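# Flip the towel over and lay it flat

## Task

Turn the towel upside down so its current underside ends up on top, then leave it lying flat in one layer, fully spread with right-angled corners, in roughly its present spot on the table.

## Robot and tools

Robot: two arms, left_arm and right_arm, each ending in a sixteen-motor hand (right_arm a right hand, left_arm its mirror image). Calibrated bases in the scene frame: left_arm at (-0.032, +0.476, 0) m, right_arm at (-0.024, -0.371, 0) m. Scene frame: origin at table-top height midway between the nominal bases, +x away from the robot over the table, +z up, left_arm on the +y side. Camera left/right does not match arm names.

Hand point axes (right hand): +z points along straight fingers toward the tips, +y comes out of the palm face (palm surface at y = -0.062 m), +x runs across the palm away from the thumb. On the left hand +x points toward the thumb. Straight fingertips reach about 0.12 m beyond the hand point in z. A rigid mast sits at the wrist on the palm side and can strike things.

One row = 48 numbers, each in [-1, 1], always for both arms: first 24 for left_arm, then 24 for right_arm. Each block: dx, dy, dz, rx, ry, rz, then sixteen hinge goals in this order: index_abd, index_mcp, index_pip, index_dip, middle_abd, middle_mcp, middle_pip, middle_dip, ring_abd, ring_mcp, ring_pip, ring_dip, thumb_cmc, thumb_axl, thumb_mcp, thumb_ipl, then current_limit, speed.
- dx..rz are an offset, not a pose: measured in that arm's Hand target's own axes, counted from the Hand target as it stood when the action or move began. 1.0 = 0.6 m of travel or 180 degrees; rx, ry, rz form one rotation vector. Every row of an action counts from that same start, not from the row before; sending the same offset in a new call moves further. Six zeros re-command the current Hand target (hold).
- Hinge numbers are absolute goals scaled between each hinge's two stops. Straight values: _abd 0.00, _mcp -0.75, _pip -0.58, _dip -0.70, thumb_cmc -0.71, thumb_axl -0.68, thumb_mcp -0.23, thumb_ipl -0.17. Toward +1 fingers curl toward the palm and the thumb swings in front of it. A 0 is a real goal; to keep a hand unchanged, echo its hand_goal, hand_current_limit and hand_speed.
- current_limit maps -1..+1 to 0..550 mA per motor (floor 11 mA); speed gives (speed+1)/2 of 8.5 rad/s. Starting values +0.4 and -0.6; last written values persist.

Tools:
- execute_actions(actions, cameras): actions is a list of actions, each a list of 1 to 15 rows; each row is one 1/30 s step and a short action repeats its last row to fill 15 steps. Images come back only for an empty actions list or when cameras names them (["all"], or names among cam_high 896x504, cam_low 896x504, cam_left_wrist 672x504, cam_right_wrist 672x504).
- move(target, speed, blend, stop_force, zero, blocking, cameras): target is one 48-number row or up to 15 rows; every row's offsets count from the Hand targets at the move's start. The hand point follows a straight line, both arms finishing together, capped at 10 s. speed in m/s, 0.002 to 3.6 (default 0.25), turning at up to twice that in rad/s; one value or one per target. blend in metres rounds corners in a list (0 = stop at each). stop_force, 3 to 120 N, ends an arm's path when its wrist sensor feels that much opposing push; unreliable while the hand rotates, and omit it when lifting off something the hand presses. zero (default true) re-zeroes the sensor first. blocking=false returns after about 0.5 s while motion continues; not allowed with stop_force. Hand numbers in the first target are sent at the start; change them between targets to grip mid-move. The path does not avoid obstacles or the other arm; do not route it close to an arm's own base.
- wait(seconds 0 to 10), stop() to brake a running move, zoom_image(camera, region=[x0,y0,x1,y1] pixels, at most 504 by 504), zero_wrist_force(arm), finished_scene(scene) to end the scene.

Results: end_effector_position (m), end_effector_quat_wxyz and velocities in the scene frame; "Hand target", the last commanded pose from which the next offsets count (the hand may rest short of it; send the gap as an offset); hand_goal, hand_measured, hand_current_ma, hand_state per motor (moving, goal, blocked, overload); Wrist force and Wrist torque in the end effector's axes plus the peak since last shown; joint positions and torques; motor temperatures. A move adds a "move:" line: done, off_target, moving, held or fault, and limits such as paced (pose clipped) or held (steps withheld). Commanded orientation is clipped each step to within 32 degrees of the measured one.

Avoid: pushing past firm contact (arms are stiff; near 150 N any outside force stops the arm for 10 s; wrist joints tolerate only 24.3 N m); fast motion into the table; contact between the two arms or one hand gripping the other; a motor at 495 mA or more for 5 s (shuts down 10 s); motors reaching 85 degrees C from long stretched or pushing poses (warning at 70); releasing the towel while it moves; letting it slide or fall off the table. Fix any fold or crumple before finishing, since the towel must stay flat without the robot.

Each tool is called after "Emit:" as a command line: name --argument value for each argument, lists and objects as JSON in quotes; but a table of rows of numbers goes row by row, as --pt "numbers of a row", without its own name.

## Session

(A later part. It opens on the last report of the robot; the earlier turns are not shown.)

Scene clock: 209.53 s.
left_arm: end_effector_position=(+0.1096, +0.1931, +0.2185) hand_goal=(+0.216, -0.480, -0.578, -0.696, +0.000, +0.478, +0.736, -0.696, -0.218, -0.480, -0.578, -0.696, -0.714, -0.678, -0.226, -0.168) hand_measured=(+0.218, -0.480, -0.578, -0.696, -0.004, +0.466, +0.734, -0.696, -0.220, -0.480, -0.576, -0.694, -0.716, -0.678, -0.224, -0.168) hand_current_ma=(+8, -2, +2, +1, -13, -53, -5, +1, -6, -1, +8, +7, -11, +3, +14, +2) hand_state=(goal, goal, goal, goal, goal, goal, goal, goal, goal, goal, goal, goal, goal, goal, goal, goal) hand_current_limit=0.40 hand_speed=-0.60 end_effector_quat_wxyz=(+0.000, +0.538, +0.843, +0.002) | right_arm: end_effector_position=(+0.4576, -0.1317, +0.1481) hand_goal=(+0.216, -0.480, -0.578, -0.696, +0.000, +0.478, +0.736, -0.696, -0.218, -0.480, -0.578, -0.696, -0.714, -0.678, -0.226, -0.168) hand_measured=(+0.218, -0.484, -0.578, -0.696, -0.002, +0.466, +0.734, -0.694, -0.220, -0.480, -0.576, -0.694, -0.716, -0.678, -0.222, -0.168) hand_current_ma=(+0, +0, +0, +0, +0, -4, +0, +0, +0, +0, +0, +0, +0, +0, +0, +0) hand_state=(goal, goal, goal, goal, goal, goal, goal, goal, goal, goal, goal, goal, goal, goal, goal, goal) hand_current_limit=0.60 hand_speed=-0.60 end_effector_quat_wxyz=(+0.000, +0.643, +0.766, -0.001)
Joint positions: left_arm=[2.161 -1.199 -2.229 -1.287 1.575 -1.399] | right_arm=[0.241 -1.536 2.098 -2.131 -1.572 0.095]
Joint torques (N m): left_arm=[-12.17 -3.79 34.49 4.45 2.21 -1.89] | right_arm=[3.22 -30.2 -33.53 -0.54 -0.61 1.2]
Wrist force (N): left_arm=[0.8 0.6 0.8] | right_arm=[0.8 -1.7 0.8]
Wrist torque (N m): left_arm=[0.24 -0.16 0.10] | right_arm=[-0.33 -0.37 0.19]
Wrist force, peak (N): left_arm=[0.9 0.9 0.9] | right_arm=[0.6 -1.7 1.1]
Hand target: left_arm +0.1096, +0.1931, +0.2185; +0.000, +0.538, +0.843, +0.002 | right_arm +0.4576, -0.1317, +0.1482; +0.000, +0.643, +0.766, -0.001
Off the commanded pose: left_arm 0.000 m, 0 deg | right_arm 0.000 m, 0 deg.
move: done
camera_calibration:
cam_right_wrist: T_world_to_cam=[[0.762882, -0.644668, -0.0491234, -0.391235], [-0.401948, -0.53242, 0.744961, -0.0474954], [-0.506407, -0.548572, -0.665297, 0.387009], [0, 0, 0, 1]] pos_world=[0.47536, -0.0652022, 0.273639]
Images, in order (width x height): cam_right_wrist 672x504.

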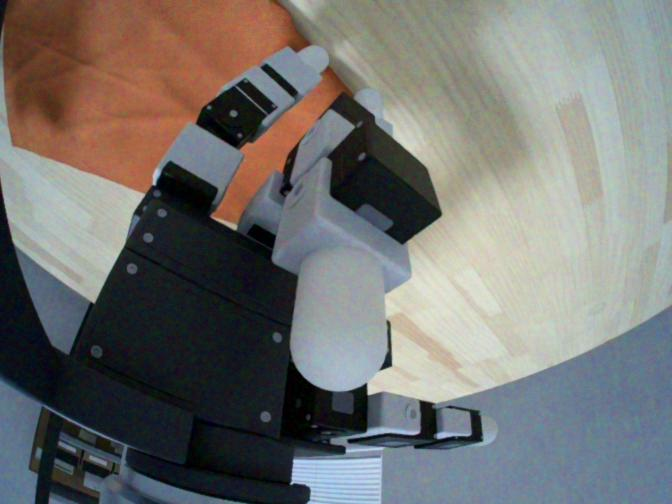

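Emit:
move --pt "0 0 0 0 0 0 0.217 -0.479 -0.577 -0.696 0 0.479 0.737 -0.696 -0.217 -0.479 -0.577 -0.696 -0.714 -0.678 -0.226 -0.168 0.4 -0.6 0.005 -0.032 0 0 0 0 0.217 -0.479 -0.577 -0.696 0 0.479 0.737 -0.696 -0.217 -0.479 -0.577 -0.696 -0.714 -0.678 -0.226 -0.168 0.6 -0.6" --pt "0 0 0 0 0 0 0.217 -0.479 -0.577 -0.696 0 0.479 0.737 -0.696 -0.217 -0.479 -0.577 -0.696 -0.714 -0.678 -0.226 -0.168 0.4 -0.6 0.005 -0.032 0.045 0 0 0 0.217 -0.479 -0.577 -0.696 0 0.479 0.737 -0.696 -0.217 -0.479 -0.577 -0.696 -0.714 -0.678 -0.226 -0.168 0.6 -0.6" --speed 0.1 --blend 0.005 --cameras '["cam_right_wrist"]'

Emit:
zoom_image --camera "cam_right_wrist" --region '[200, 0, 440, 180]'

Scene clock: 211.23 s.
left_arm: end_effector_position=(+0.1096, +0.1931, +0.2185) hand_goal=(+0.216, -0.480, -0.578, -0.696, +0.000, +0.478, +0.736, -0.696, -0.218, -0.480, -0.578, -0.696, -0.714, -0.678, -0.226, -0.168) hand_measured=(+0.218, -0.480, -0.578, -0.696, -0.004, +0.466, +0.734, -0.696, -0.220, -0.480, -0.576, -0.694, -0.716, -0.678, -0.224, -0.168) hand_current_ma=(+8, -2, +2, +1, -13, -53, -5, +1, -6, -1, +8, +7, -11, +3, +14, +2) hand_state=(goal, goal, goal, goal, goal, goal, goal, goal, goal, goal, goal, goal, goal, goal, goal, goal) hand_current_limit=0.40 hand_speed=-0.60 end_effector_quat_wxyz=(+0.000, +0.538, +0.843, +0.002) | right_arm: end_effector_position=(+0.4382, -0.1321, +0.1212) hand_goal=(+0.216, -0.480, -0.578, -0.696, +0.000, +0.478, +0.736, -0.696, -0.218, -0.480, -0.578, -0.696, -0.714, -0.678, -0.226, -0.168) hand_measured=(+0.218, -0.482, -0.578, -0.696, -0.002, +0.466, +0.734, -0.694, -0.220, -0.480, -0.576, -0.694, -0.716, -0.678, -0.222, -0.168) hand_current_ma=(+0, +0, +0, +0, +0, -4, +0, +0, +0, +0, +0, +0, +0, +0, +0, +0) hand_state=(goal, goal, goal, goal, goal, goal, goal, goal, goal, goal, goal, goal, goal, goal, goal, goal) hand_current_limit=0.60 hand_speed=-0.60 end_effector_quat_wxyz=(+0.000, +0.643, +0.766, -0.001)
Joint positions: left_arm=[2.161 -1.199 -2.229 -1.287 1.575 -1.399] | right_arm=[0.252 -1.533 2.179 -2.214 -1.572 0.107]
Joint torques (N m): left_arm=[-12.67 -4.42 34.47 4.11 2.27 -1.83] | right_arm=[8.02 -11.1 -6.26 -4.85 0.19 2.3]
Wrist force (N): left_arm=[0.8 0.8 0.8] | right_arm=[0.7 -1.7 0.2]
Wrist torque (N m): left_arm=[0.28 -0.16 0.10] | right_arm=[-0.28 -0.35 0.19]
Wrist force, peak (N): left_arm=[0.9 0.8 0.9] | right_arm=[0.6 -2.2 1.0]
Hand target: left_arm +0.1096, +0.1931, +0.2185; +0.000, +0.538, +0.843, +0.002 | right_arm +0.4382, -0.1321, +0.1212; +0.000, +0.643, +0.766, -0.001
Off the commanded pose: left_arm 0.000 m, 0 deg | right_arm 0.000 m, 0 deg.
move: done
camera_calibration:
cam_right_wrist: T_world_to_cam=[[0.762852, -0.644702, -0.0491619, -0.377982], [-0.402014, -0.532489, 0.744876, -0.0355142], [-0.506401, -0.548466, -0.66539, 0.35899], [0, 0, 0, 1]] pos_world=[0.45586, -0.0657026, 0.24674]
Images, in order (width x height): cam_right_wrist 672x504.

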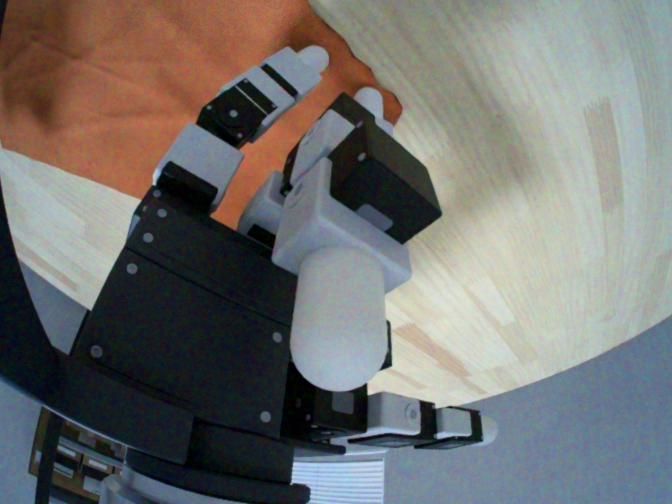

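Scaled by 2.100 from the camera's 672x504 image, which has a finer 960x720 frame.

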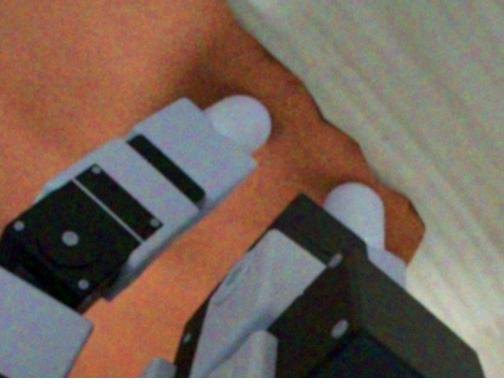

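Emit:
move --target '[0,0,0,0,0,0,0.217,-0.479,-0.577,-0.696,0,0.479,0.737,-0.696,-0.217,-0.479,-0.577,-0.696,-0.714,-0.678,-0.226,-0.168,0.4,-0.6,0.005,0.007,0,0,0,-0.03,0.217,-0.479,-0.577,-0.696,0,0.479,0.737,-0.696,-0.217,-0.479,-0.577,-0.696,-0.714,-0.678,-0.226,-0.168,0.7,-0.6]' --speed 0.05

Emit:
move --target '[0,0,0,0,0,0,0.217,-0.479,-0.577,-0.696,0,0.479,0.737,-0.696,-0.217,-0.479,-0.577,-0.696,-0.714,-0.678,-0.226,-0.168,0.4,-0.6,0,0,0.0183,0,0,0,0.217,-0.479,-0.577,-0.696,0,0.479,0.737,-0.696,-0.217,-0.479,-0.577,-0.696,-0.714,-0.678,-0.226,-0.168,0.7,-0.6]' --speed 0.01 --stop_force 4 --cameras '["cam_right_wrist"]'

Emit:
zoom_image --camera "cam_right_wrist" --region '[200, 0, 440, 180]'

Scene clock: 213.47 s.
left_arm: end_effector_position=(+0.1096, +0.1931, +0.2185) hand_goal=(+0.216, -0.480, -0.578, -0.696, +0.000, +0.478, +0.736, -0.696, -0.218, -0.480, -0.578, -0.696, -0.714, -0.678, -0.226, -0.168) hand_measured=(+0.218, -0.480, -0.578, -0.696, -0.004, +0.466, +0.734, -0.696, -0.220, -0.480, -0.576, -0.694, -0.716, -0.678, -0.224, -0.168) hand_current_ma=(+8, -2, +2, +1, -13, -53, -5, +1, -6, -1, +8, +7, -11, +3, +14, +2) hand_state=(goal, goal, goal, goal, goal, goal, goal, goal, goal, goal, goal, goal, goal, goal, goal, goal) hand_current_limit=0.40 hand_speed=-0.60 end_effector_quat_wxyz=(+0.000, +0.538, +0.843, +0.002) | right_arm: end_effector_position=(+0.4418, -0.1285, +0.1212) hand_goal=(+0.216, -0.480, -0.578, -0.696, +0.000, +0.478, +0.736, -0.696, -0.218, -0.480, -0.578, -0.696, -0.714, -0.678, -0.226, -0.168) hand_measured=(+0.218, -0.482, -0.578, -0.696, -0.002, +0.466, +0.734, -0.694, -0.220, -0.480, -0.576, -0.694, -0.716, -0.678, -0.222, -0.168) hand_current_ma=(+0, +0, +0, +0, +0, -4, +0, +0, +0, +0, +0, +0, +0, +0, +0, +0) hand_state=(goal, goal, goal, goal, goal, goal, goal, goal, goal, goal, goal, goal, goal, goal, goal, goal) hand_current_limit=0.70 hand_speed=-0.60 end_effector_quat_wxyz=(+0.000, +0.606, +0.795, -0.001)
Joint positions: left_arm=[2.161 -1.199 -2.229 -1.287 1.575 -1.399] | right_arm=[0.24 -1.533 2.178 -2.214 -1.572 0]
Joint torques (N m): left_arm=[-12.46 -4.59 35.76 4.45 2.14 -1.69] | right_arm=[-9.97 -11.09 -32.2 -4.29 0.03 -2.09]
Wrist force (N): left_arm=[0.7 0.8 0.6] | right_arm=[0.6 -1.8 0.2]
Wrist torque (N m): left_arm=[0.28 -0.14 0.09] | right_arm=[-0.28 -0.34 0.36]
Wrist force, peak (N): left_arm=[0.9 0.8 0.9] | right_arm=[0.5 -2.0 0.4]
Hand target: left_arm +0.1096, +0.1931, +0.2185; +0.000, +0.538, +0.843, +0.002 | right_arm +0.4418, -0.1284, +0.1212; +0.000, +0.606, +0.795, -0.001
Off the commanded pose: left_arm 0.000 m, 0 deg | right_arm 0.000 m, 0 deg.
move: done

Scene clock: 215.27 s.
left_arm: end_effector_position=(+0.1096, +0.1931, +0.2185) hand_goal=(+0.216, -0.480, -0.578, -0.696, +0.000, +0.478, +0.736, -0.696, -0.218, -0.480, -0.578, -0.696, -0.714, -0.678, -0.226, -0.168) hand_measured=(+0.218, -0.480, -0.578, -0.696, -0.004, +0.466, +0.734, -0.696, -0.220, -0.480, -0.576, -0.694, -0.716, -0.678, -0.224, -0.168) hand_current_ma=(+8, -2, +2, +1, -13, -53, -5, +1, -6, -1, +8, +7, -11, +3, +14, +2) hand_state=(goal, goal, goal, goal, goal, goal, goal, goal, goal, goal, goal, goal, goal, goal, goal, goal) hand_current_limit=0.40 hand_speed=-0.60 end_effector_quat_wxyz=(+0.000, +0.538, +0.843, +0.002) | right_arm: end_effector_position=(+0.4418, -0.1284, +0.1149) hand_goal=(+0.216, -0.480, -0.578, -0.696, +0.000, +0.478, +0.736, -0.696, -0.218, -0.480, -0.578, -0.696, -0.714, -0.678, -0.226, -0.168) hand_measured=(+0.226, -0.470, -0.572, -0.694, -0.002, +0.466, +0.734, -0.694, -0.222, -0.478, -0.576, -0.694, -0.716, -0.678, -0.222, -0.168) hand_current_ma=(+2, +3, +1, +0, +0, -4, +0, +0, +0, +0, +0, +0, +0, +0, +0, +0) hand_state=(goal, goal, goal, goal, goal, goal, goal, goal, goal, goal, goal, goal, goal, goal, goal, goal) hand_current_limit=0.70 hand_speed=-0.60 end_effector_quat_wxyz=(+0.000, +0.606, +0.795, -0.001)
Joint positions: left_arm=[2.161 -1.199 -2.229 -1.287 1.575 -1.399] | right_arm=[0.24 -1.522 2.187 -2.234 -1.572 0]
Joint torques (N m): left_arm=[-11.41 -3.21 36.2 4.25 2.52 -1.55] | right_arm=[-8.39 -28.78 -31.61 -0.22 0.37 -1.59]
Wrist force (N): left_arm=[0.6 0.8 0.7] | right_arm=[0.8 -2.9 -3.8]
Wrist torque (N m): left_arm=[0.27 -0.13 0.08] | right_arm=[-0.13 -0.23 0.32]
Wrist force, peak (N): left_arm=[0.9 0.9 0.9] | right_arm=[0.9 -3.2 -5.8]
Hand target: left_arm +0.1096, +0.1931, +0.2185; +0.000, +0.538, +0.843, +0.002 | right_arm +0.4418, -0.1284, +0.1149; +0.000, +0.606, +0.795, -0.001 (not the last commanded pose)
Off the commanded pose: left_arm 0.000 m, 0 deg | right_arm 0.005 m, 0 deg.
move: contact (right_arm)
camera_calibration:
cam_right_wrist: T_world_to_cam=[[0.820135, -0.570043, -0.0492865, -0.39437], [-0.350026, -0.567995, 0.744892, -0.0548881], [-0.452615, -0.59366, -0.665362, 0.32913], [0, 0, 0, 1]] pos_world=[0.453194, -0.0605927, 0.240439]
Images, in order (width x height): cam_right_wrist 672x504.

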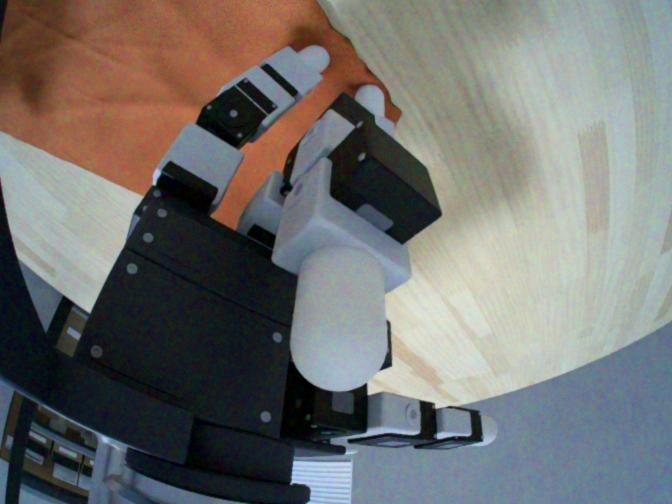

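Scaled by 2.100 from the camera's 672x504 image, which has a finer 960x720 frame.

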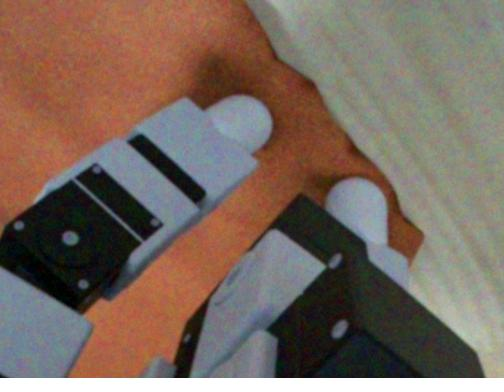

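Emit:
move --target '[0,0,0,0,0,0,0.217,-0.479,-0.577,-0.696,0,0.479,0.737,-0.696,-0.217,-0.479,-0.577,-0.696,-0.714,-0.678,-0.226,-0.168,0.4,-0.6,0,0,0.0108,0,0,0,0.5,-0.479,-0.577,-0.696,0,0.479,0.737,-0.696,-0.5,-0.479,-0.577,-0.696,-0.714,-0.678,-0.226,-0.168,0.7,-0.96]' --speed 0.005 --stop_force 20

Emit:
wait --seconds 1.0 --cameras '["cam_right_wrist"]'

Emit:
zoom_image --camera "cam_right_wrist" --region '[200, 0, 440, 180]'

Scene clock: 217.80 s.
left_arm: end_effector_position=(+0.1096, +0.1931, +0.2185) hand_goal=(+0.216, -0.480, -0.578, -0.696, +0.000, +0.478, +0.736, -0.696, -0.218, -0.480, -0.578, -0.696, -0.714, -0.678, -0.226, -0.168) hand_measured=(+0.218, -0.480, -0.578, -0.696, -0.004, +0.466, +0.734, -0.696, -0.220, -0.480, -0.576, -0.694, -0.716, -0.678, -0.224, -0.168) hand_current_ma=(+8, -2, +2, +1, -13, -53, -5, +1, -6, -1, +8, +7, -11, +3, +14, +2) hand_state=(goal, goal, goal, goal, goal, goal, goal, goal, goal, goal, goal, goal, goal, goal, goal, goal) hand_current_limit=0.40 hand_speed=-0.60 end_effector_quat_wxyz=(+0.000, +0.538, +0.843, +0.002) | right_arm: end_effector_position=(+0.4418, -0.1285, +0.1084) hand_goal=(+0.500, -0.480, -0.578, -0.696, +0.000, +0.478, +0.736, -0.696, -0.500, -0.480, -0.578, -0.696, -0.714, -0.678, -0.226, -0.168) hand_measured=(+0.344, -0.452, -0.558, -0.682, -0.002, +0.466, +0.734, -0.694, -0.382, -0.456, -0.558, -0.688, -0.716, -0.678, -0.222, -0.168) hand_current_ma=(-303, +19, +9, +4, +0, -4, +0, +0, +181, +14, +9, +2, +0, +0, +0, +0) hand_state=(blocked, blocked, blocked, goal, goal, goal, goal, goal, blocked, blocked, blocked, goal, goal, goal, goal, goal) hand_current_limit=0.70 hand_speed=-0.96 end_effector_quat_wxyz=(+0.000, +0.606, +0.795, -0.001)
Joint positions: left_arm=[2.161 -1.199 -2.229 -1.287 1.575 -1.399] | right_arm=[0.24 -1.51 2.195 -2.254 -1.572 0]
Joint torques (N m): left_arm=[-11.69 -2.77 34.8 4.36 2.1 -1.72] | right_arm=[-7.96 -9.16 -3.7 -3.93 0.33 -1.89]
Wrist force (N): left_arm=[0.9 0.7 0.8] | right_arm=[-2.1 -2.2 -5.7]
Wrist torque (N m): left_arm=[0.26 -0.16 0.11] | right_arm=[-0.14 -0.49 0.29]
Wrist force, peak (N): left_arm=[0.8 0.8 1.0] | right_arm=[2.5 -7.2 -15.3]
Hand target: left_arm +0.1096, +0.1931, +0.2185; +0.000, +0.538, +0.843, +0.002 | right_arm +0.4418, -0.1285, +0.1084; +0.000, +0.606, +0.795, -0.001
Off the commanded pose: left_arm 0.000 m, 0 deg | right_arm 0.000 m, 0 deg.
move: done

Scene clock: 218.80 s.
left_arm: end_effector_position=(+0.1096, +0.1931, +0.2185) hand_goal=(+0.216, -0.480, -0.578, -0.696, +0.000, +0.478, +0.736, -0.696, -0.218, -0.480, -0.578, -0.696, -0.714, -0.678, -0.226, -0.168) hand_measured=(+0.218, -0.480, -0.578, -0.696, -0.004, +0.466, +0.734, -0.696, -0.220, -0.480, -0.576, -0.694, -0.716, -0.678, -0.224, -0.168) hand_current_ma=(+8, -2, +2, +1, -13, -53, -5, +1, -6, -1, +8, +7, -11, +3, +14, +2) hand_state=(goal, goal, goal, goal, goal, goal, goal, goal, goal, goal, goal, goal, goal, goal, goal, goal) hand_current_limit=0.40 hand_speed=-0.60 end_effector_quat_wxyz=(+0.000, +0.538, +0.843, +0.002) | right_arm: end_effector_position=(+0.4418, -0.1285, +0.1084) hand_goal=(+0.500, -0.480, -0.578, -0.696, +0.000, +0.478, +0.736, -0.696, -0.500, -0.480, -0.578, -0.696, -0.714, -0.678, -0.226, -0.168) hand_measured=(+0.344, -0.452, -0.558, -0.682, -0.002, +0.466, +0.734, -0.694, -0.382, -0.456, -0.558, -0.688, -0.716, -0.678, -0.222, -0.168) hand_current_ma=(-303, +19, +9, +4, +0, -4, +0, +0, +180, +14, +9, +2, +0, +0, +0, +0) hand_state=(blocked, blocked, blocked, goal, goal, goal, goal, goal, blocked, blocked, blocked, goal, goal, goal, goal, goal) hand_current_limit=0.70 hand_speed=-0.96 end_effector_quat_wxyz=(+0.000, +0.606, +0.795, -0.001)
Joint positions: left_arm=[2.161 -1.199 -2.229 -1.287 1.575 -1.399] | right_arm=[0.24 -1.51 2.195 -2.254 -1.572 0]
Joint torques (N m): left_arm=[-12.79 -3 33.97 4.18 2.18 -1.92] | right_arm=[-7.08 -10.28 -4.08 -3.99 0.37 -1.84]
Wrist force (N): left_arm=[0.7 0.9 0.6] | right_arm=[-2.1 -2.0 -6.0]
Wrist torque (N m): left_arm=[0.30 -0.15 0.09] | right_arm=[-0.13 -0.49 0.30]
Wrist force, peak (N): left_arm=[0.8 1.0 0.7] | right_arm=[-1.9 -1.9 -6.7]
Hand target: left_arm +0.1096, +0.1931, +0.2185; +0.000, +0.538, +0.843, +0.002 | right_arm +0.4418, -0.1285, +0.1084; +0.000, +0.606, +0.795, -0.001
Off the commanded pose: left_arm 0.000 m, 0 deg | right_arm 0.000 m, 0 deg.
wait: 1.00 s; at rest by 0.17 s
camera_calibration:
cam_right_wrist: T_world_to_cam=[[0.820072, -0.570125, -0.0493799, -0.394703], [-0.350035, -0.568009, 0.744877, -0.0500964], [-0.452721, -0.593568, -0.665372, 0.324802], [0, 0, 0, 1]] pos_world=[0.453194, -0.0606931, 0.233939]
Images, in order (width x height): cam_right_wrist 672x504.

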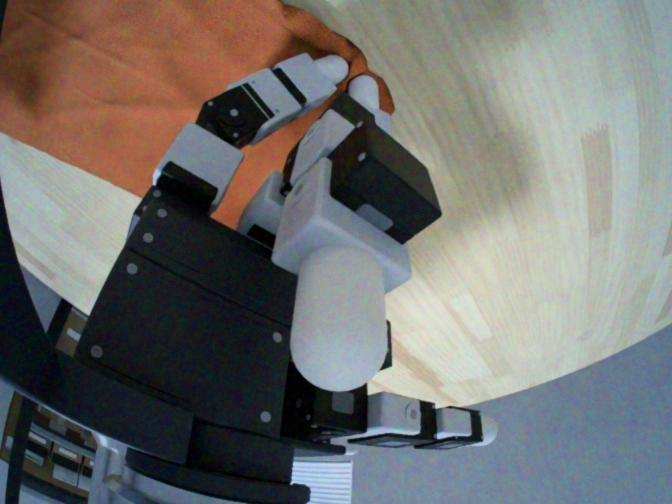

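Scaled by 2.100 from the camera's 672x504 image, which has a finer 960x720 frame.

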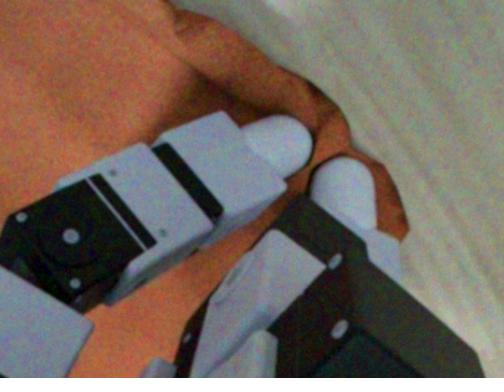

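Emit:
move --pt "0 0 0 0 0 0 0.217 -0.479 -0.577 -0.696 0 0.479 0.737 -0.696 -0.217 -0.479 -0.577 -0.696 -0.714 -0.678 -0.226 -0.168 0.4 -0.6 0 0 0 0 0 0 0.7 -0.479 -0.577 -0.696 0 0.479 0.737 -0.696 -0.7 -0.479 -0.577 -0.696 -0.714 -0.678 -0.226 -0.168 0.65 -0.9" --pt "0 0 0 0 0 0 0.217 -0.479 -0.577 -0.696 0 0.479 0.737 -0.696 -0.217 -0.479 -0.577 -0.696 -0.714 -0.678 -0.226 -0.168 0.4 -0.6 0 0 -0.2 0 0 0 0.7 -0.479 -0.577 -0.696 0 0.479 0.737 -0.696 -0.7 -0.479 -0.577 -0.696 -0.714 -0.678 -0.226 -0.168 0.65 -0.9" --speed 0.1 --cameras '["cam_high","cam_low","cam_right_wrist"]'

Emit:
zoom_image --camera "cam_high" --region '[340, 120, 640, 300]'

Emit:
zoom_image --camera "cam_low" --region '[180, 160, 400, 300]'

Scene clock: 221.60 s.
left_arm: end_effector_position=(+0.1096, +0.1931, +0.2185) hand_goal=(+0.216, -0.480, -0.578, -0.696, +0.000, +0.478, +0.736, -0.696, -0.218, -0.480, -0.578, -0.696, -0.714, -0.678, -0.226, -0.168) hand_measured=(+0.218, -0.480, -0.578, -0.696, -0.004, +0.466, +0.734, -0.696, -0.220, -0.480, -0.576, -0.694, -0.716, -0.678, -0.224, -0.168) hand_current_ma=(+8, -2, +2, +1, -13, -53, -5, +1, -6, -1, +8, +7, -11, +3, +14, +2) hand_state=(goal, goal, goal, goal, goal, goal, goal, goal, goal, goal, goal, goal, goal, goal, goal, goal) hand_current_limit=0.40 hand_speed=-0.60 end_effector_quat_wxyz=(+0.000, +0.538, +0.843, +0.002) | right_arm: end_effector_position=(+0.4420, -0.1282, +0.2284) hand_goal=(+0.700, -0.480, -0.578, -0.696, +0.000, +0.478, +0.736, -0.696, -0.700, -0.480, -0.578, -0.696, -0.714, -0.678, -0.226, -0.168) hand_measured=(+0.358, -0.478, -0.572, -0.690, -0.002, +0.466, +0.734, -0.694, -0.398, -0.482, -0.578, -0.694, -0.716, -0.678, -0.222, -0.168) hand_current_ma=(-454, +0, +1, +1, +0, -4, +0, +0, +454, +0, +0, +0, +0, +0, +0, +0) hand_state=(blocked, goal, goal, goal, goal, goal, goal, goal, blocked, goal, goal, goal, goal, goal, goal, goal) hand_current_limit=0.65 hand_speed=-0.90 end_effector_quat_wxyz=(+0.000, +0.606, +0.795, -0.001)
Joint positions: left_arm=[2.161 -1.199 -2.229 -1.287 1.575 -1.399] | right_arm=[0.24 -1.668 1.998 -1.899 -1.572 0]
Joint torques (N m): left_arm=[-12.24 -4.54 35.04 4.47 2.19 -1.82] | right_arm=[-2.24 -27.35 -35.42 -0.56 0.79 0.51]
Wrist force (N): left_arm=[0.8 0.9 0.9] | right_arm=[0.5 -1.6 1.0]
Wrist torque (N m): left_arm=[0.27 -0.15 0.10] | right_arm=[-0.32 -0.31 0.29]
Wrist force, peak (N): left_arm=[0.9 0.8 0.9] | right_arm=[-2.0 -1.8 -6.8]
Hand target: left_arm +0.1096, +0.1931, +0.2185; +0.000, +0.538, +0.843, +0.002 | right_arm +0.4420, -0.1283, +0.2284; +0.000, +0.606, +0.795, -0.001
Off the commanded pose: left_arm 0.000 m, 0 deg | right_arm 0.000 m, 0 deg.
move: done
camera_calibration:
cam_right_wrist: T_world_to_cam=[[0.820135, -0.570043, -0.0492865, -0.388826], [-0.350026, -0.567995, 0.744892, -0.13925], [-0.452615, -0.59366, -0.665362, 0.404858], [0, 0, 0, 1]] pos_world=[0.453394, -0.0603927, 0.353939]
Images, in order (width x height): cam_high 896x504, cam_low 896x504, cam_right_wrist 672x504.

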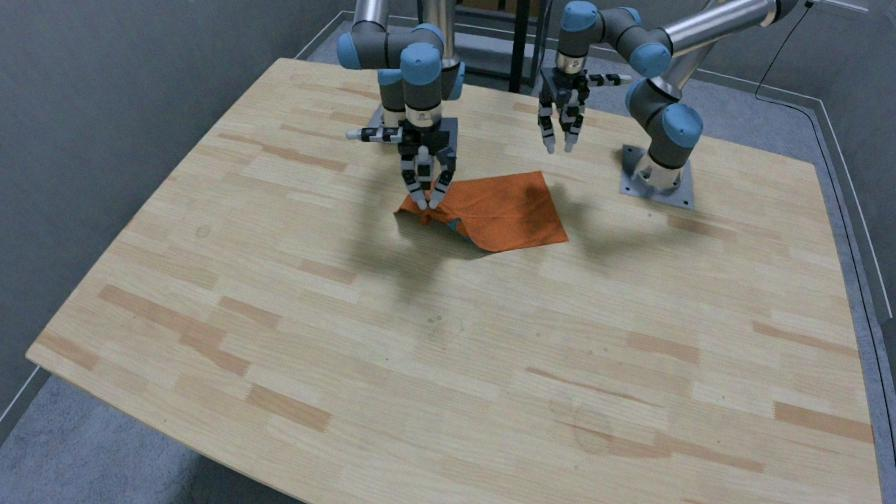

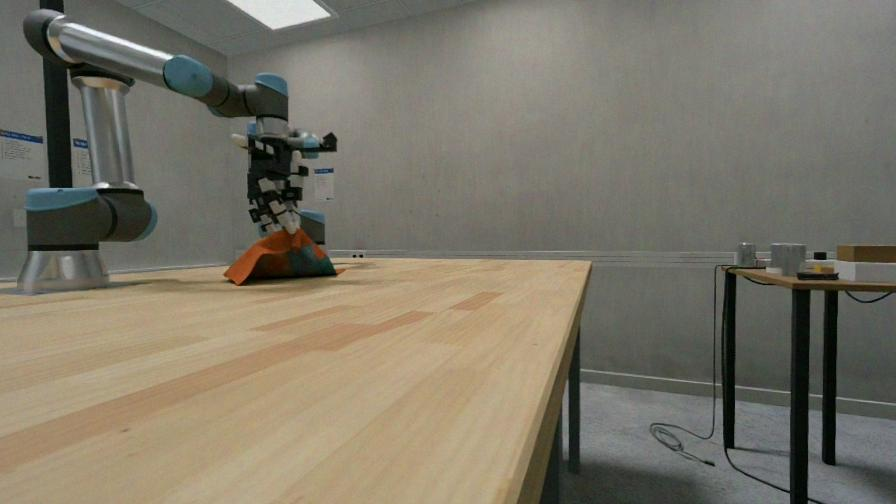

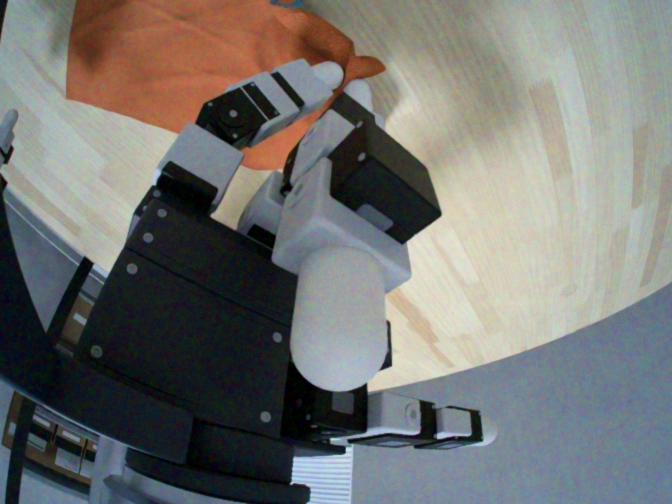

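Scaled by 1.680.

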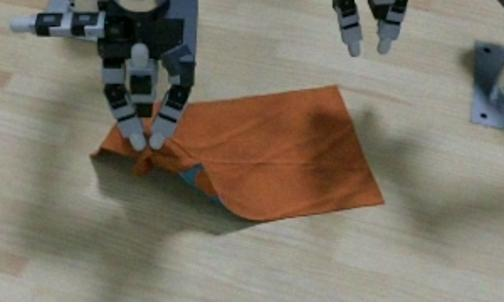

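Scaled by 2.291.

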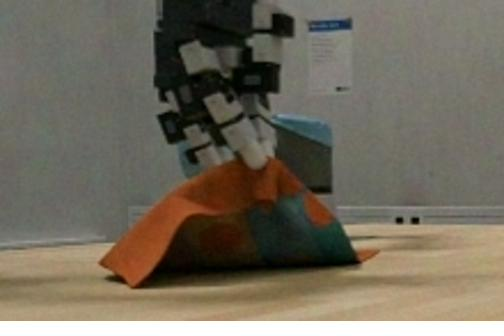

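Emit:
move --target '[0,0,0,0,0,0,0.217,-0.479,-0.577,-0.696,0,0.479,0.737,-0.696,-0.217,-0.479,-0.577,-0.696,-0.714,-0.678,-0.226,-0.168,0.4,-0.6,-0.1,0.0,-0.13,0,0,0,0.7,-0.479,-0.577,-0.696,0,0.479,0.737,-0.696,-0.7,-0.479,-0.577,-0.696,-0.714,-0.678,-0.226,-0.168,0.65,-0.9]' --speed 0.1 --cameras '["cam_high","cam_low","cam_right_wrist"]'

Emit:
zoom_image --camera "cam_high" --region '[340, 120, 640, 300]'

Emit:
zoom_image --camera "cam_low" --region '[180, 160, 400, 300]'

Scene clock: 223.77 s.
left_arm: end_effector_position=(+0.1096, +0.1931, +0.2185) hand_goal=(+0.216, -0.480, -0.578, -0.696, +0.000, +0.478, +0.736, -0.696, -0.218, -0.480, -0.578, -0.696, -0.714, -0.678, -0.226, -0.168) hand_measured=(+0.218, -0.480, -0.578, -0.696, -0.004, +0.466, +0.734, -0.696, -0.220, -0.480, -0.576, -0.694, -0.716, -0.678, -0.224, -0.168) hand_current_ma=(+8, -2, +2, +1, -13, -53, -5, +1, -6, -1, +8, +7, -11, +3, +14, +2) hand_state=(goal, goal, goal, goal, goal, goal, goal, goal, goal, goal, goal, goal, goal, goal, goal, goal) hand_current_limit=0.40 hand_speed=-0.60 end_effector_quat_wxyz=(+0.000, +0.538, +0.843, +0.002) | right_arm: end_effector_position=(+0.4580, -0.1860, +0.3065) hand_goal=(+0.700, -0.480, -0.578, -0.696, +0.000, +0.478, +0.736, -0.696, -0.700, -0.480, -0.578, -0.696, -0.714, -0.678, -0.226, -0.168) hand_measured=(+0.360, -0.478, -0.572, -0.690, -0.002, +0.466, +0.734, -0.694, -0.398, -0.482, -0.578, -0.694, -0.716, -0.678, -0.222, -0.168) hand_current_ma=(-454, +0, +1, +1, +0, -4, +0, +0, +454, +0, +0, +0, +0, +0, +0, +0) hand_state=(blocked, goal, goal, goal, goal, goal, goal, goal, blocked, goal, goal, goal, goal, goal, goal, goal) hand_current_limit=0.65 hand_speed=-0.90 end_effector_quat_wxyz=(+0.000, +0.606, +0.795, -0.001)
Joint positions: left_arm=[2.161 -1.199 -2.229 -1.287 1.575 -1.399] | right_arm=[0.099 -1.747 1.86 -1.682 -1.572 -0.141]
Joint torques (N m): left_arm=[-12.37 -2.07 33.92 4.13 2.13 -1.73] | right_arm=[-10.35 -24.68 -36.7 -0.61 1.45 -1.83]
Wrist force (N): left_arm=[0.5 0.8 0.8] | right_arm=[0.4 -1.5 0.8]
Wrist torque (N m): left_arm=[0.26 -0.12 0.08] | right_arm=[-0.34 -0.31 0.35]
Wrist force, peak (N): left_arm=[0.8 1.0 0.8] | right_arm=[1.1 -1.7 1.5]
Hand target: left_arm +0.1096, +0.1931, +0.2185; +0.000, +0.538, +0.843, +0.002 | right_arm +0.4580, -0.1860, +0.3065; +0.000, +0.606, +0.795, -0.001
Off the commanded pose: left_arm 0.000 m, 0 deg | right_arm 0.000 m, 0 deg.
move: done
camera_calibration:
cam_right_wrist: T_world_to_cam=[[0.820133, -0.570046, -0.0492913, -0.43105], [-0.349992, -0.567952, 0.744941, -0.224613], [-0.452646, -0.593699, -0.665307, 0.429671], [0, 0, 0, 1]] pos_world=[0.469394, -0.118193, 0.431939]
Images, in order (width x height): cam_high 896x504, cam_low 896x504, cam_right_wrist 672x504.

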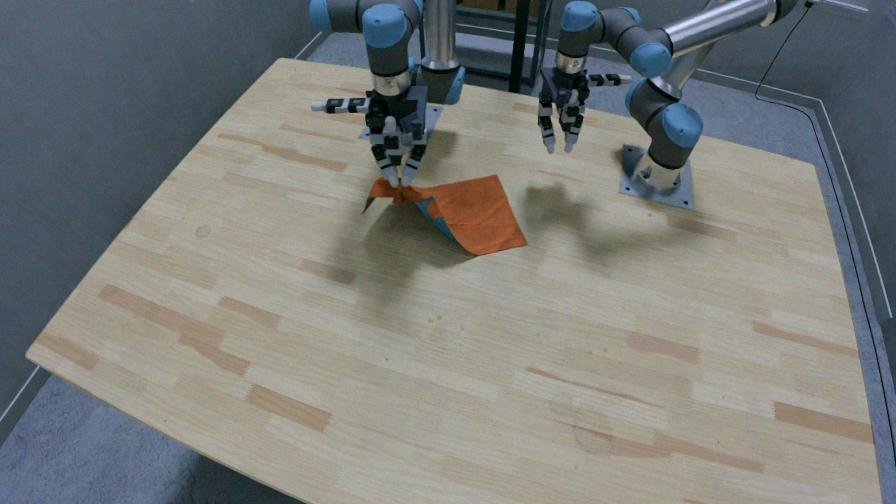

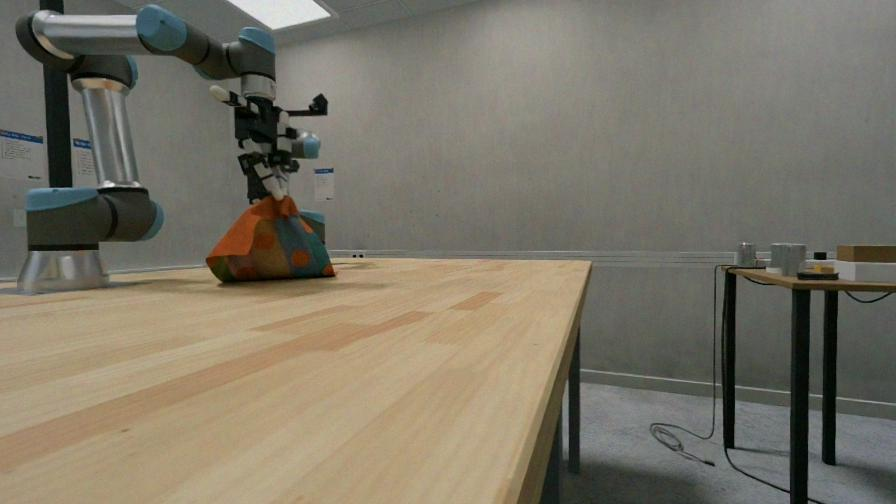

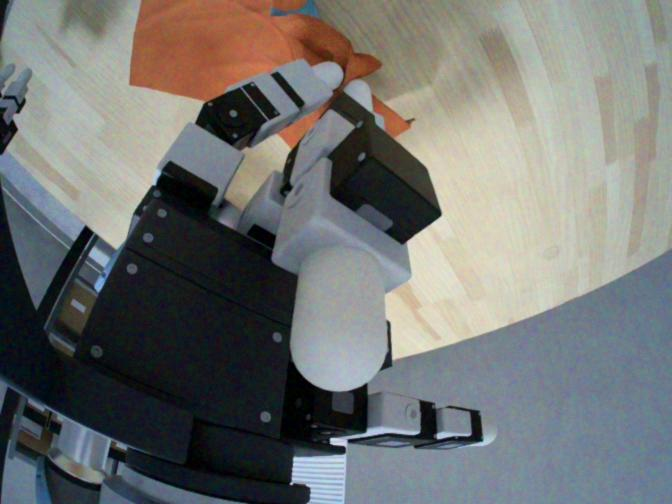

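Scaled by 1.680.

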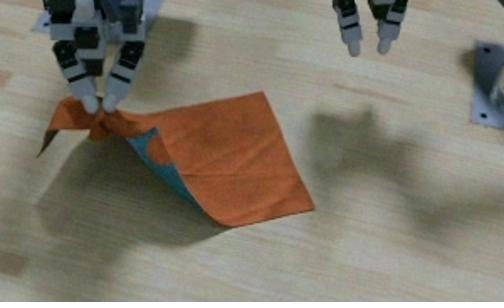

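Scaled by 2.291.

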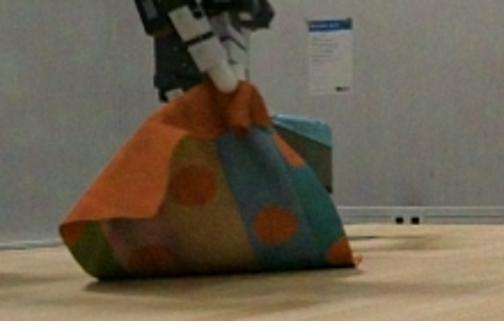

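Emit:
move --pt "0 0 0 0 0 0 0.217 -0.479 -0.577 -0.696 0 0.479 0.737 -0.696 -0.217 -0.479 -0.577 -0.696 -0.714 -0.678 -0.226 -0.168 0.4 -0.6 0.0 0.08 0.16 0 0 0 0.7 -0.479 -0.577 -0.696 0 0.479 0.737 -0.696 -0.7 -0.479 -0.577 -0.696 -0.714 -0.678 -0.226 -0.168 0.65 -0.9" --pt "0 0 0 0 0 0 0.217 -0.479 -0.577 -0.696 0 0.479 0.737 -0.696 -0.217 -0.479 -0.577 -0.696 -0.714 -0.678 -0.226 -0.168 0.4 -0.6 0.0 -0.02 0.31 0 0 0 0.7 -0.479 -0.577 -0.696 0 0.479 0.737 -0.696 -0.7 -0.479 -0.577 -0.696 -0.714 -0.678 -0.226 -0.168 0.65 -0.9" --speed 0.1 --blend 0.02 --cameras '["cam_high","cam_low","cam_right_wrist"]'

Emit:
zoom_image --camera "cam_high" --region '[340, 120, 640, 300]'

Emit:
zoom_image --camera "cam_low" --region '[180, 160, 400, 300]'

Scene clock: 239.27 s.
left_arm: end_effector_position=(+0.1096, +0.1931, +0.2185) hand_goal=(+0.216, -0.480, -0.578, -0.696, +0.000, +0.478, +0.736, -0.696, -0.218, -0.480, -0.578, -0.696, -0.714, -0.678, -0.226, -0.168) hand_measured=(+0.218, -0.480, -0.578, -0.696, -0.004, +0.466, +0.734, -0.696, -0.220, -0.480, -0.576, -0.694, -0.716, -0.678, -0.224, -0.168) hand_current_ma=(+8, -2, +2, +1, -13, -53, -5, +1, -6, -1, +8, +7, -11, +3, +14, +2) hand_state=(goal, goal, goal, goal, goal, goal, goal, goal, goal, goal, goal, goal, goal, goal, goal, goal) hand_current_limit=0.40 hand_speed=-0.60 end_effector_quat_wxyz=(+0.000, +0.538, +0.843, +0.002) | right_arm: end_effector_position=(+0.4461, -0.1895, +0.1206) hand_goal=(+0.700, -0.480, -0.578, -0.696, +0.000, +0.478, +0.736, -0.696, -0.700, -0.480, -0.578, -0.696, -0.714, -0.678, -0.226, -0.168) hand_measured=(+0.362, -0.438, -0.552, -0.684, -0.002, +0.466, +0.734, -0.694, -0.400, -0.446, -0.550, -0.684, -0.716, -0.678, -0.222, -0.168) hand_current_ma=(-454, +39, +15, +3, +0, -4, +0, +0, +453, +26, +17, +3, +0, +0, +0, +0) hand_state=(blocked, blocked, blocked, goal, goal, goal, goal, goal, blocked, blocked, blocked, goal, goal, goal, goal, goal) hand_current_limit=0.65 hand_speed=-0.90 end_effector_quat_wxyz=(+0.000, +0.606, +0.795, -0.001)
Joint positions: left_arm=[2.161 -1.199 -2.229 -1.287 1.575 -1.399] | right_arm=[0.094 -1.595 2.243 -2.217 -1.572 -0.146]
Joint torques (N m): left_arm=[-11.68 -3.29 33.59 4.42 2.07 -1.48] | right_arm=[-9.58 -2.57 -0.41 -3.04 0.78 -1.99]
Wrist force (N): left_arm=[0.7 1.0 0.6] | right_arm=[-0.8 -2.7 -12.5]
Wrist torque (N m): left_arm=[0.31 -0.15 0.09] | right_arm=[0.18 -0.14 0.31]
Wrist force, peak (N): left_arm=[0.9 0.9 0.8] | right_arm=[-0.6 -2.5 -13.1]
Hand target: left_arm +0.1096, +0.1931, +0.2185; +0.000, +0.538, +0.843, +0.002 | right_arm +0.4461, -0.1895, +0.1205; +0.000, +0.606, +0.795, -0.001
Off the commanded pose: left_arm 0.000 m, 0 deg | right_arm 0.000 m, 0 deg.
move: done
camera_calibration:
cam_right_wrist: T_world_to_cam=[[0.820135, -0.570043, -0.0492865, -0.43245], [-0.350026, -0.567995, 0.744892, -0.0922589], [-0.452615, -0.59366, -0.665362, 0.29853], [0, 0, 0, 1]] pos_world=[0.457494, -0.121693, 0.246039]
Images, in order (width x height): cam_high 896x504, cam_low 896x504, cam_right_wrist 672x504.

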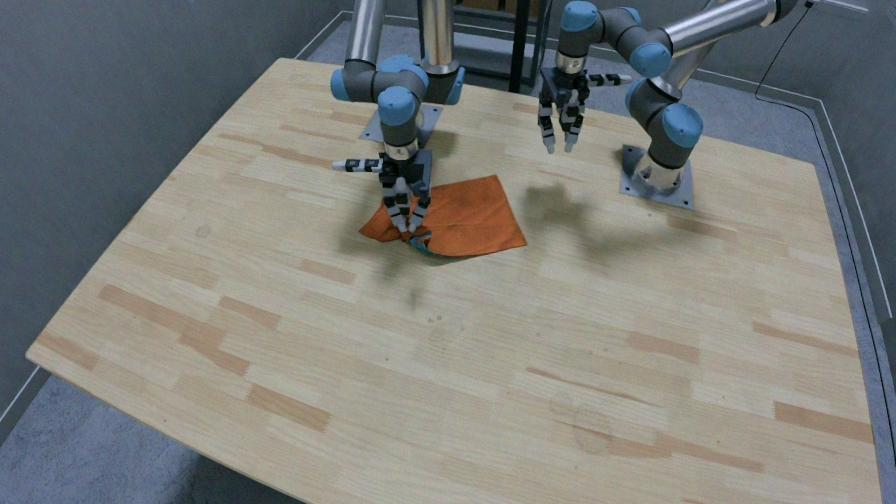

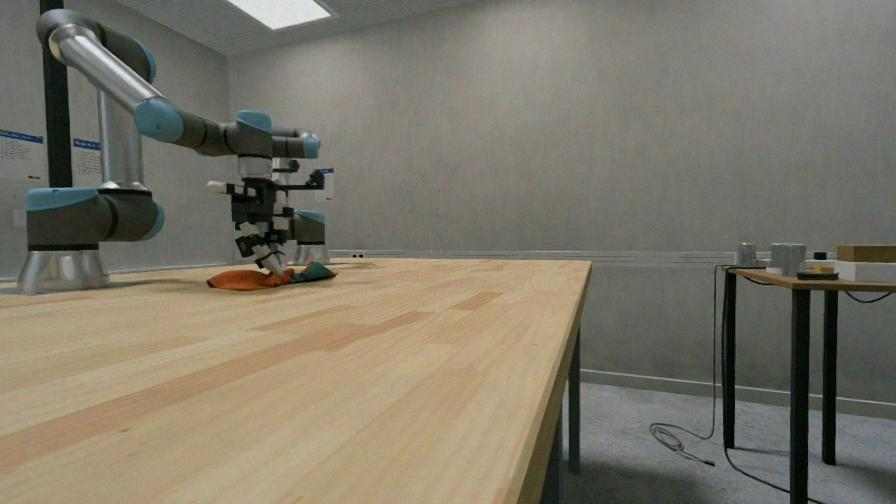

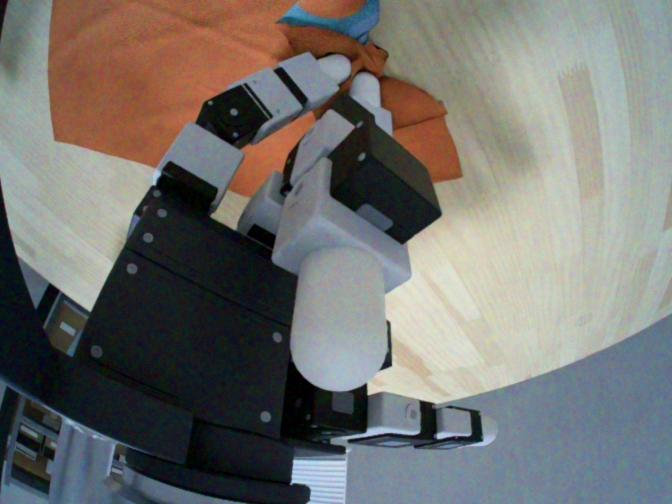

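Scaled by 1.680.

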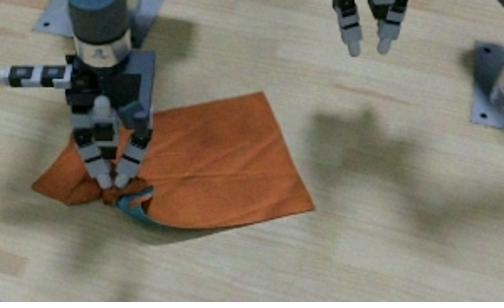

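Scaled by 2.291.

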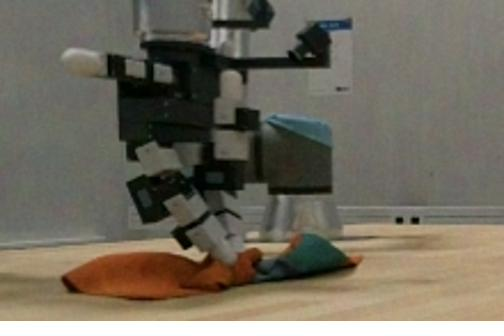

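Emit:
move --pt "0 0 0 0 0 0 0.217 -0.479 -0.577 -0.696 0 0.479 0.737 -0.696 -0.217 -0.479 -0.577 -0.696 -0.714 -0.678 -0.226 -0.168 0.4 -0.6 0 0 -0.005 0 0 0 0.217 -0.479 -0.577 -0.696 0 0.479 0.737 -0.696 -0.217 -0.479 -0.577 -0.696 -0.714 -0.678 -0.226 -0.168 0.6 -0.9" --pt "0 0 0 0 0 0 0.217 -0.479 -0.577 -0.696 0 0.479 0.737 -0.696 -0.217 -0.479 -0.577 -0.696 -0.714 -0.678 -0.226 -0.168 0.4 -0.6 0 0 -0.2 0 0 0 0.217 -0.479 -0.577 -0.696 0 0.479 0.737 -0.696 -0.217 -0.479 -0.577 -0.696 -0.714 -0.678 -0.226 -0.168 0.6 -0.9" --speed 0.1 --cameras '["cam_high","cam_low","cam_right_wrist"]'

Emit:
zoom_image --camera "cam_high" --region '[340, 120, 640, 300]'

Emit:
zoom_image --camera "cam_low" --region '[180, 160, 400, 300]'

Scene clock: 242.77 s.
left_arm: end_effector_position=(+0.1096, +0.1931, +0.2185) hand_goal=(+0.216, -0.480, -0.578, -0.696, +0.000, +0.478, +0.736, -0.696, -0.218, -0.480, -0.578, -0.696, -0.714, -0.678, -0.226, -0.168) hand_measured=(+0.218, -0.480, -0.578, -0.696, -0.004, +0.466, +0.734, -0.696, -0.220, -0.480, -0.576, -0.694, -0.716, -0.678, -0.224, -0.168) hand_current_ma=(+8, -2, +2, +1, -13, -53, -5, +1, -6, -1, +8, +7, -11, +3, +14, +2) hand_state=(goal, goal, goal, goal, goal, goal, goal, goal, goal, goal, goal, goal, goal, goal, goal, goal) hand_current_limit=0.40 hand_speed=-0.60 end_effector_quat_wxyz=(+0.000, +0.538, +0.843, +0.002) | right_arm: end_effector_position=(+0.4463, -0.1892, +0.2405) hand_goal=(+0.216, -0.480, -0.578, -0.696, +0.000, +0.478, +0.736, -0.696, -0.218, -0.480, -0.578, -0.696, -0.714, -0.678, -0.226, -0.168) hand_measured=(+0.218, -0.480, -0.576, -0.694, -0.002, +0.466, +0.734, -0.694, -0.220, -0.480, -0.576, -0.694, -0.716, -0.678, -0.222, -0.168) hand_current_ma=(+0, +0, +0, +0, +0, -4, +0, +0, +0, +0, +0, +0, +0, +0, +0, +0) hand_state=(goal, goal, goal, goal, goal, goal, goal, goal, goal, goal, goal, goal, goal, goal, goal, goal) hand_current_limit=0.60 hand_speed=-0.90 end_effector_quat_wxyz=(+0.000, +0.606, +0.795, -0.001)
Joint positions: left_arm=[2.161 -1.199 -2.229 -1.287 1.575 -1.399] | right_arm=[0.094 -1.745 2.031 -1.855 -1.572 -0.146]
Joint torques (N m): left_arm=[-11.26 -3.11 34.09 4.62 2.14 -1.47] | right_arm=[-3.83 -24.58 -36.35 -0.44 -0.54 -0.02]
Wrist force (N): left_arm=[0.6 0.6 0.9] | right_arm=[0.5 -1.3 0.6]
Wrist torque (N m): left_arm=[0.24 -0.13 0.09] | right_arm=[-0.28 -0.32 0.27]
Wrist force, peak (N): left_arm=[0.9 0.7 0.9] | right_arm=[-0.6 -2.5 -13.4]
Hand target: left_arm +0.1096, +0.1931, +0.2185; +0.000, +0.538, +0.843, +0.002 | right_arm +0.4463, -0.1893, +0.2405; +0.000, +0.606, +0.795, -0.001
Off the commanded pose: left_arm 0.000 m, 0 deg | right_arm 0.000 m, 0 deg.
move: done
camera_calibration:
cam_right_wrist: T_world_to_cam=[[0.820135, -0.570043, -0.0492865, -0.426529], [-0.350026, -0.567995, 0.744892, -0.181405], [-0.452615, -0.59366, -0.665362, 0.378642], [0, 0, 0, 1]] pos_world=[0.457694, -0.121393, 0.366039]
Images, in order (width x height): cam_high 896x504, cam_low 896x504, cam_right_wrist 672x504.

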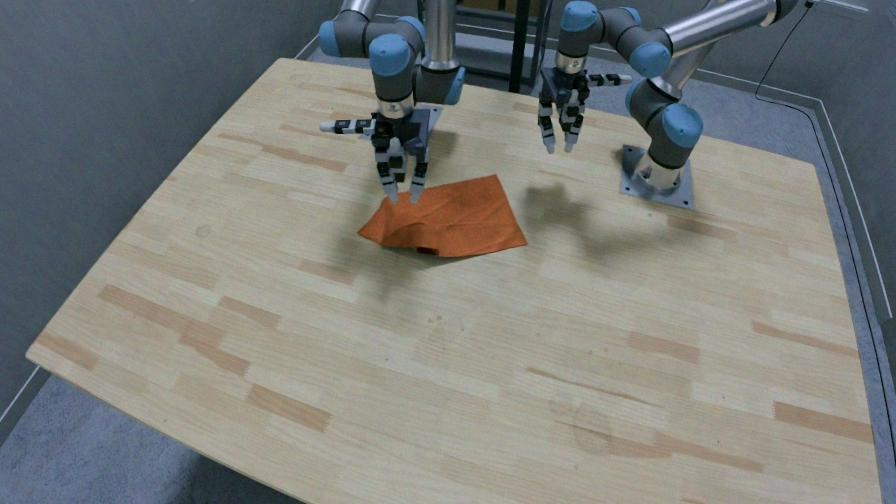

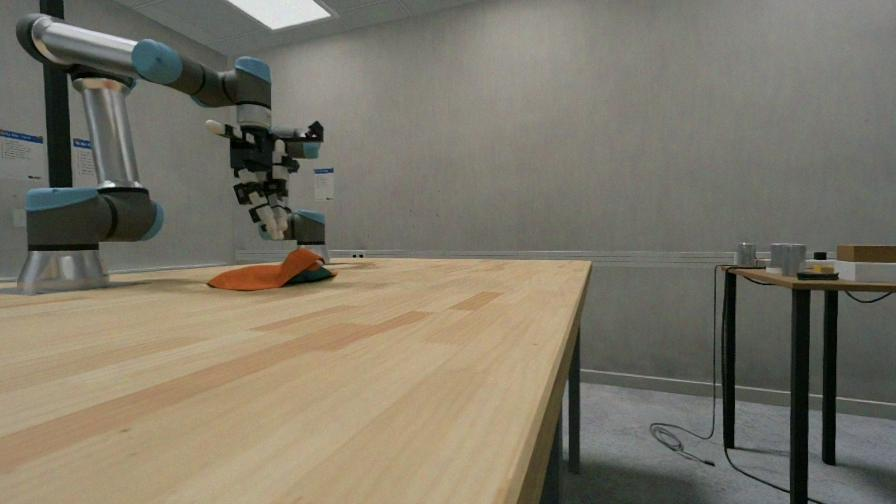

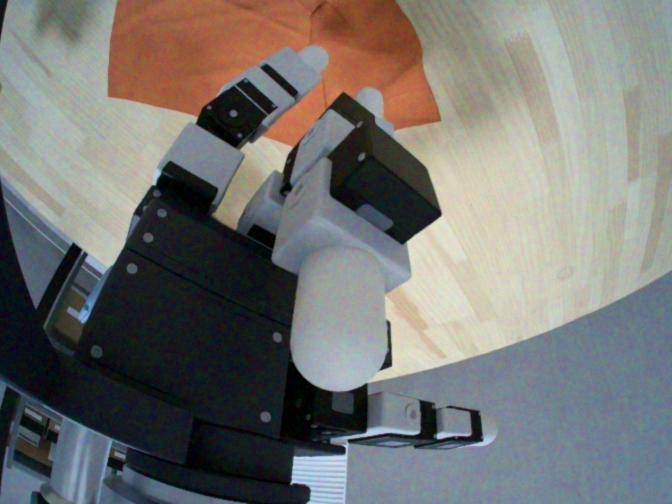

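Scaled by 1.680.

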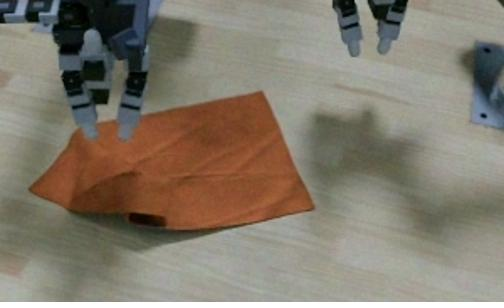

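Scaled by 2.291.

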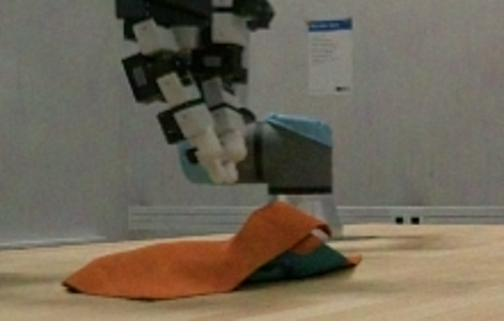

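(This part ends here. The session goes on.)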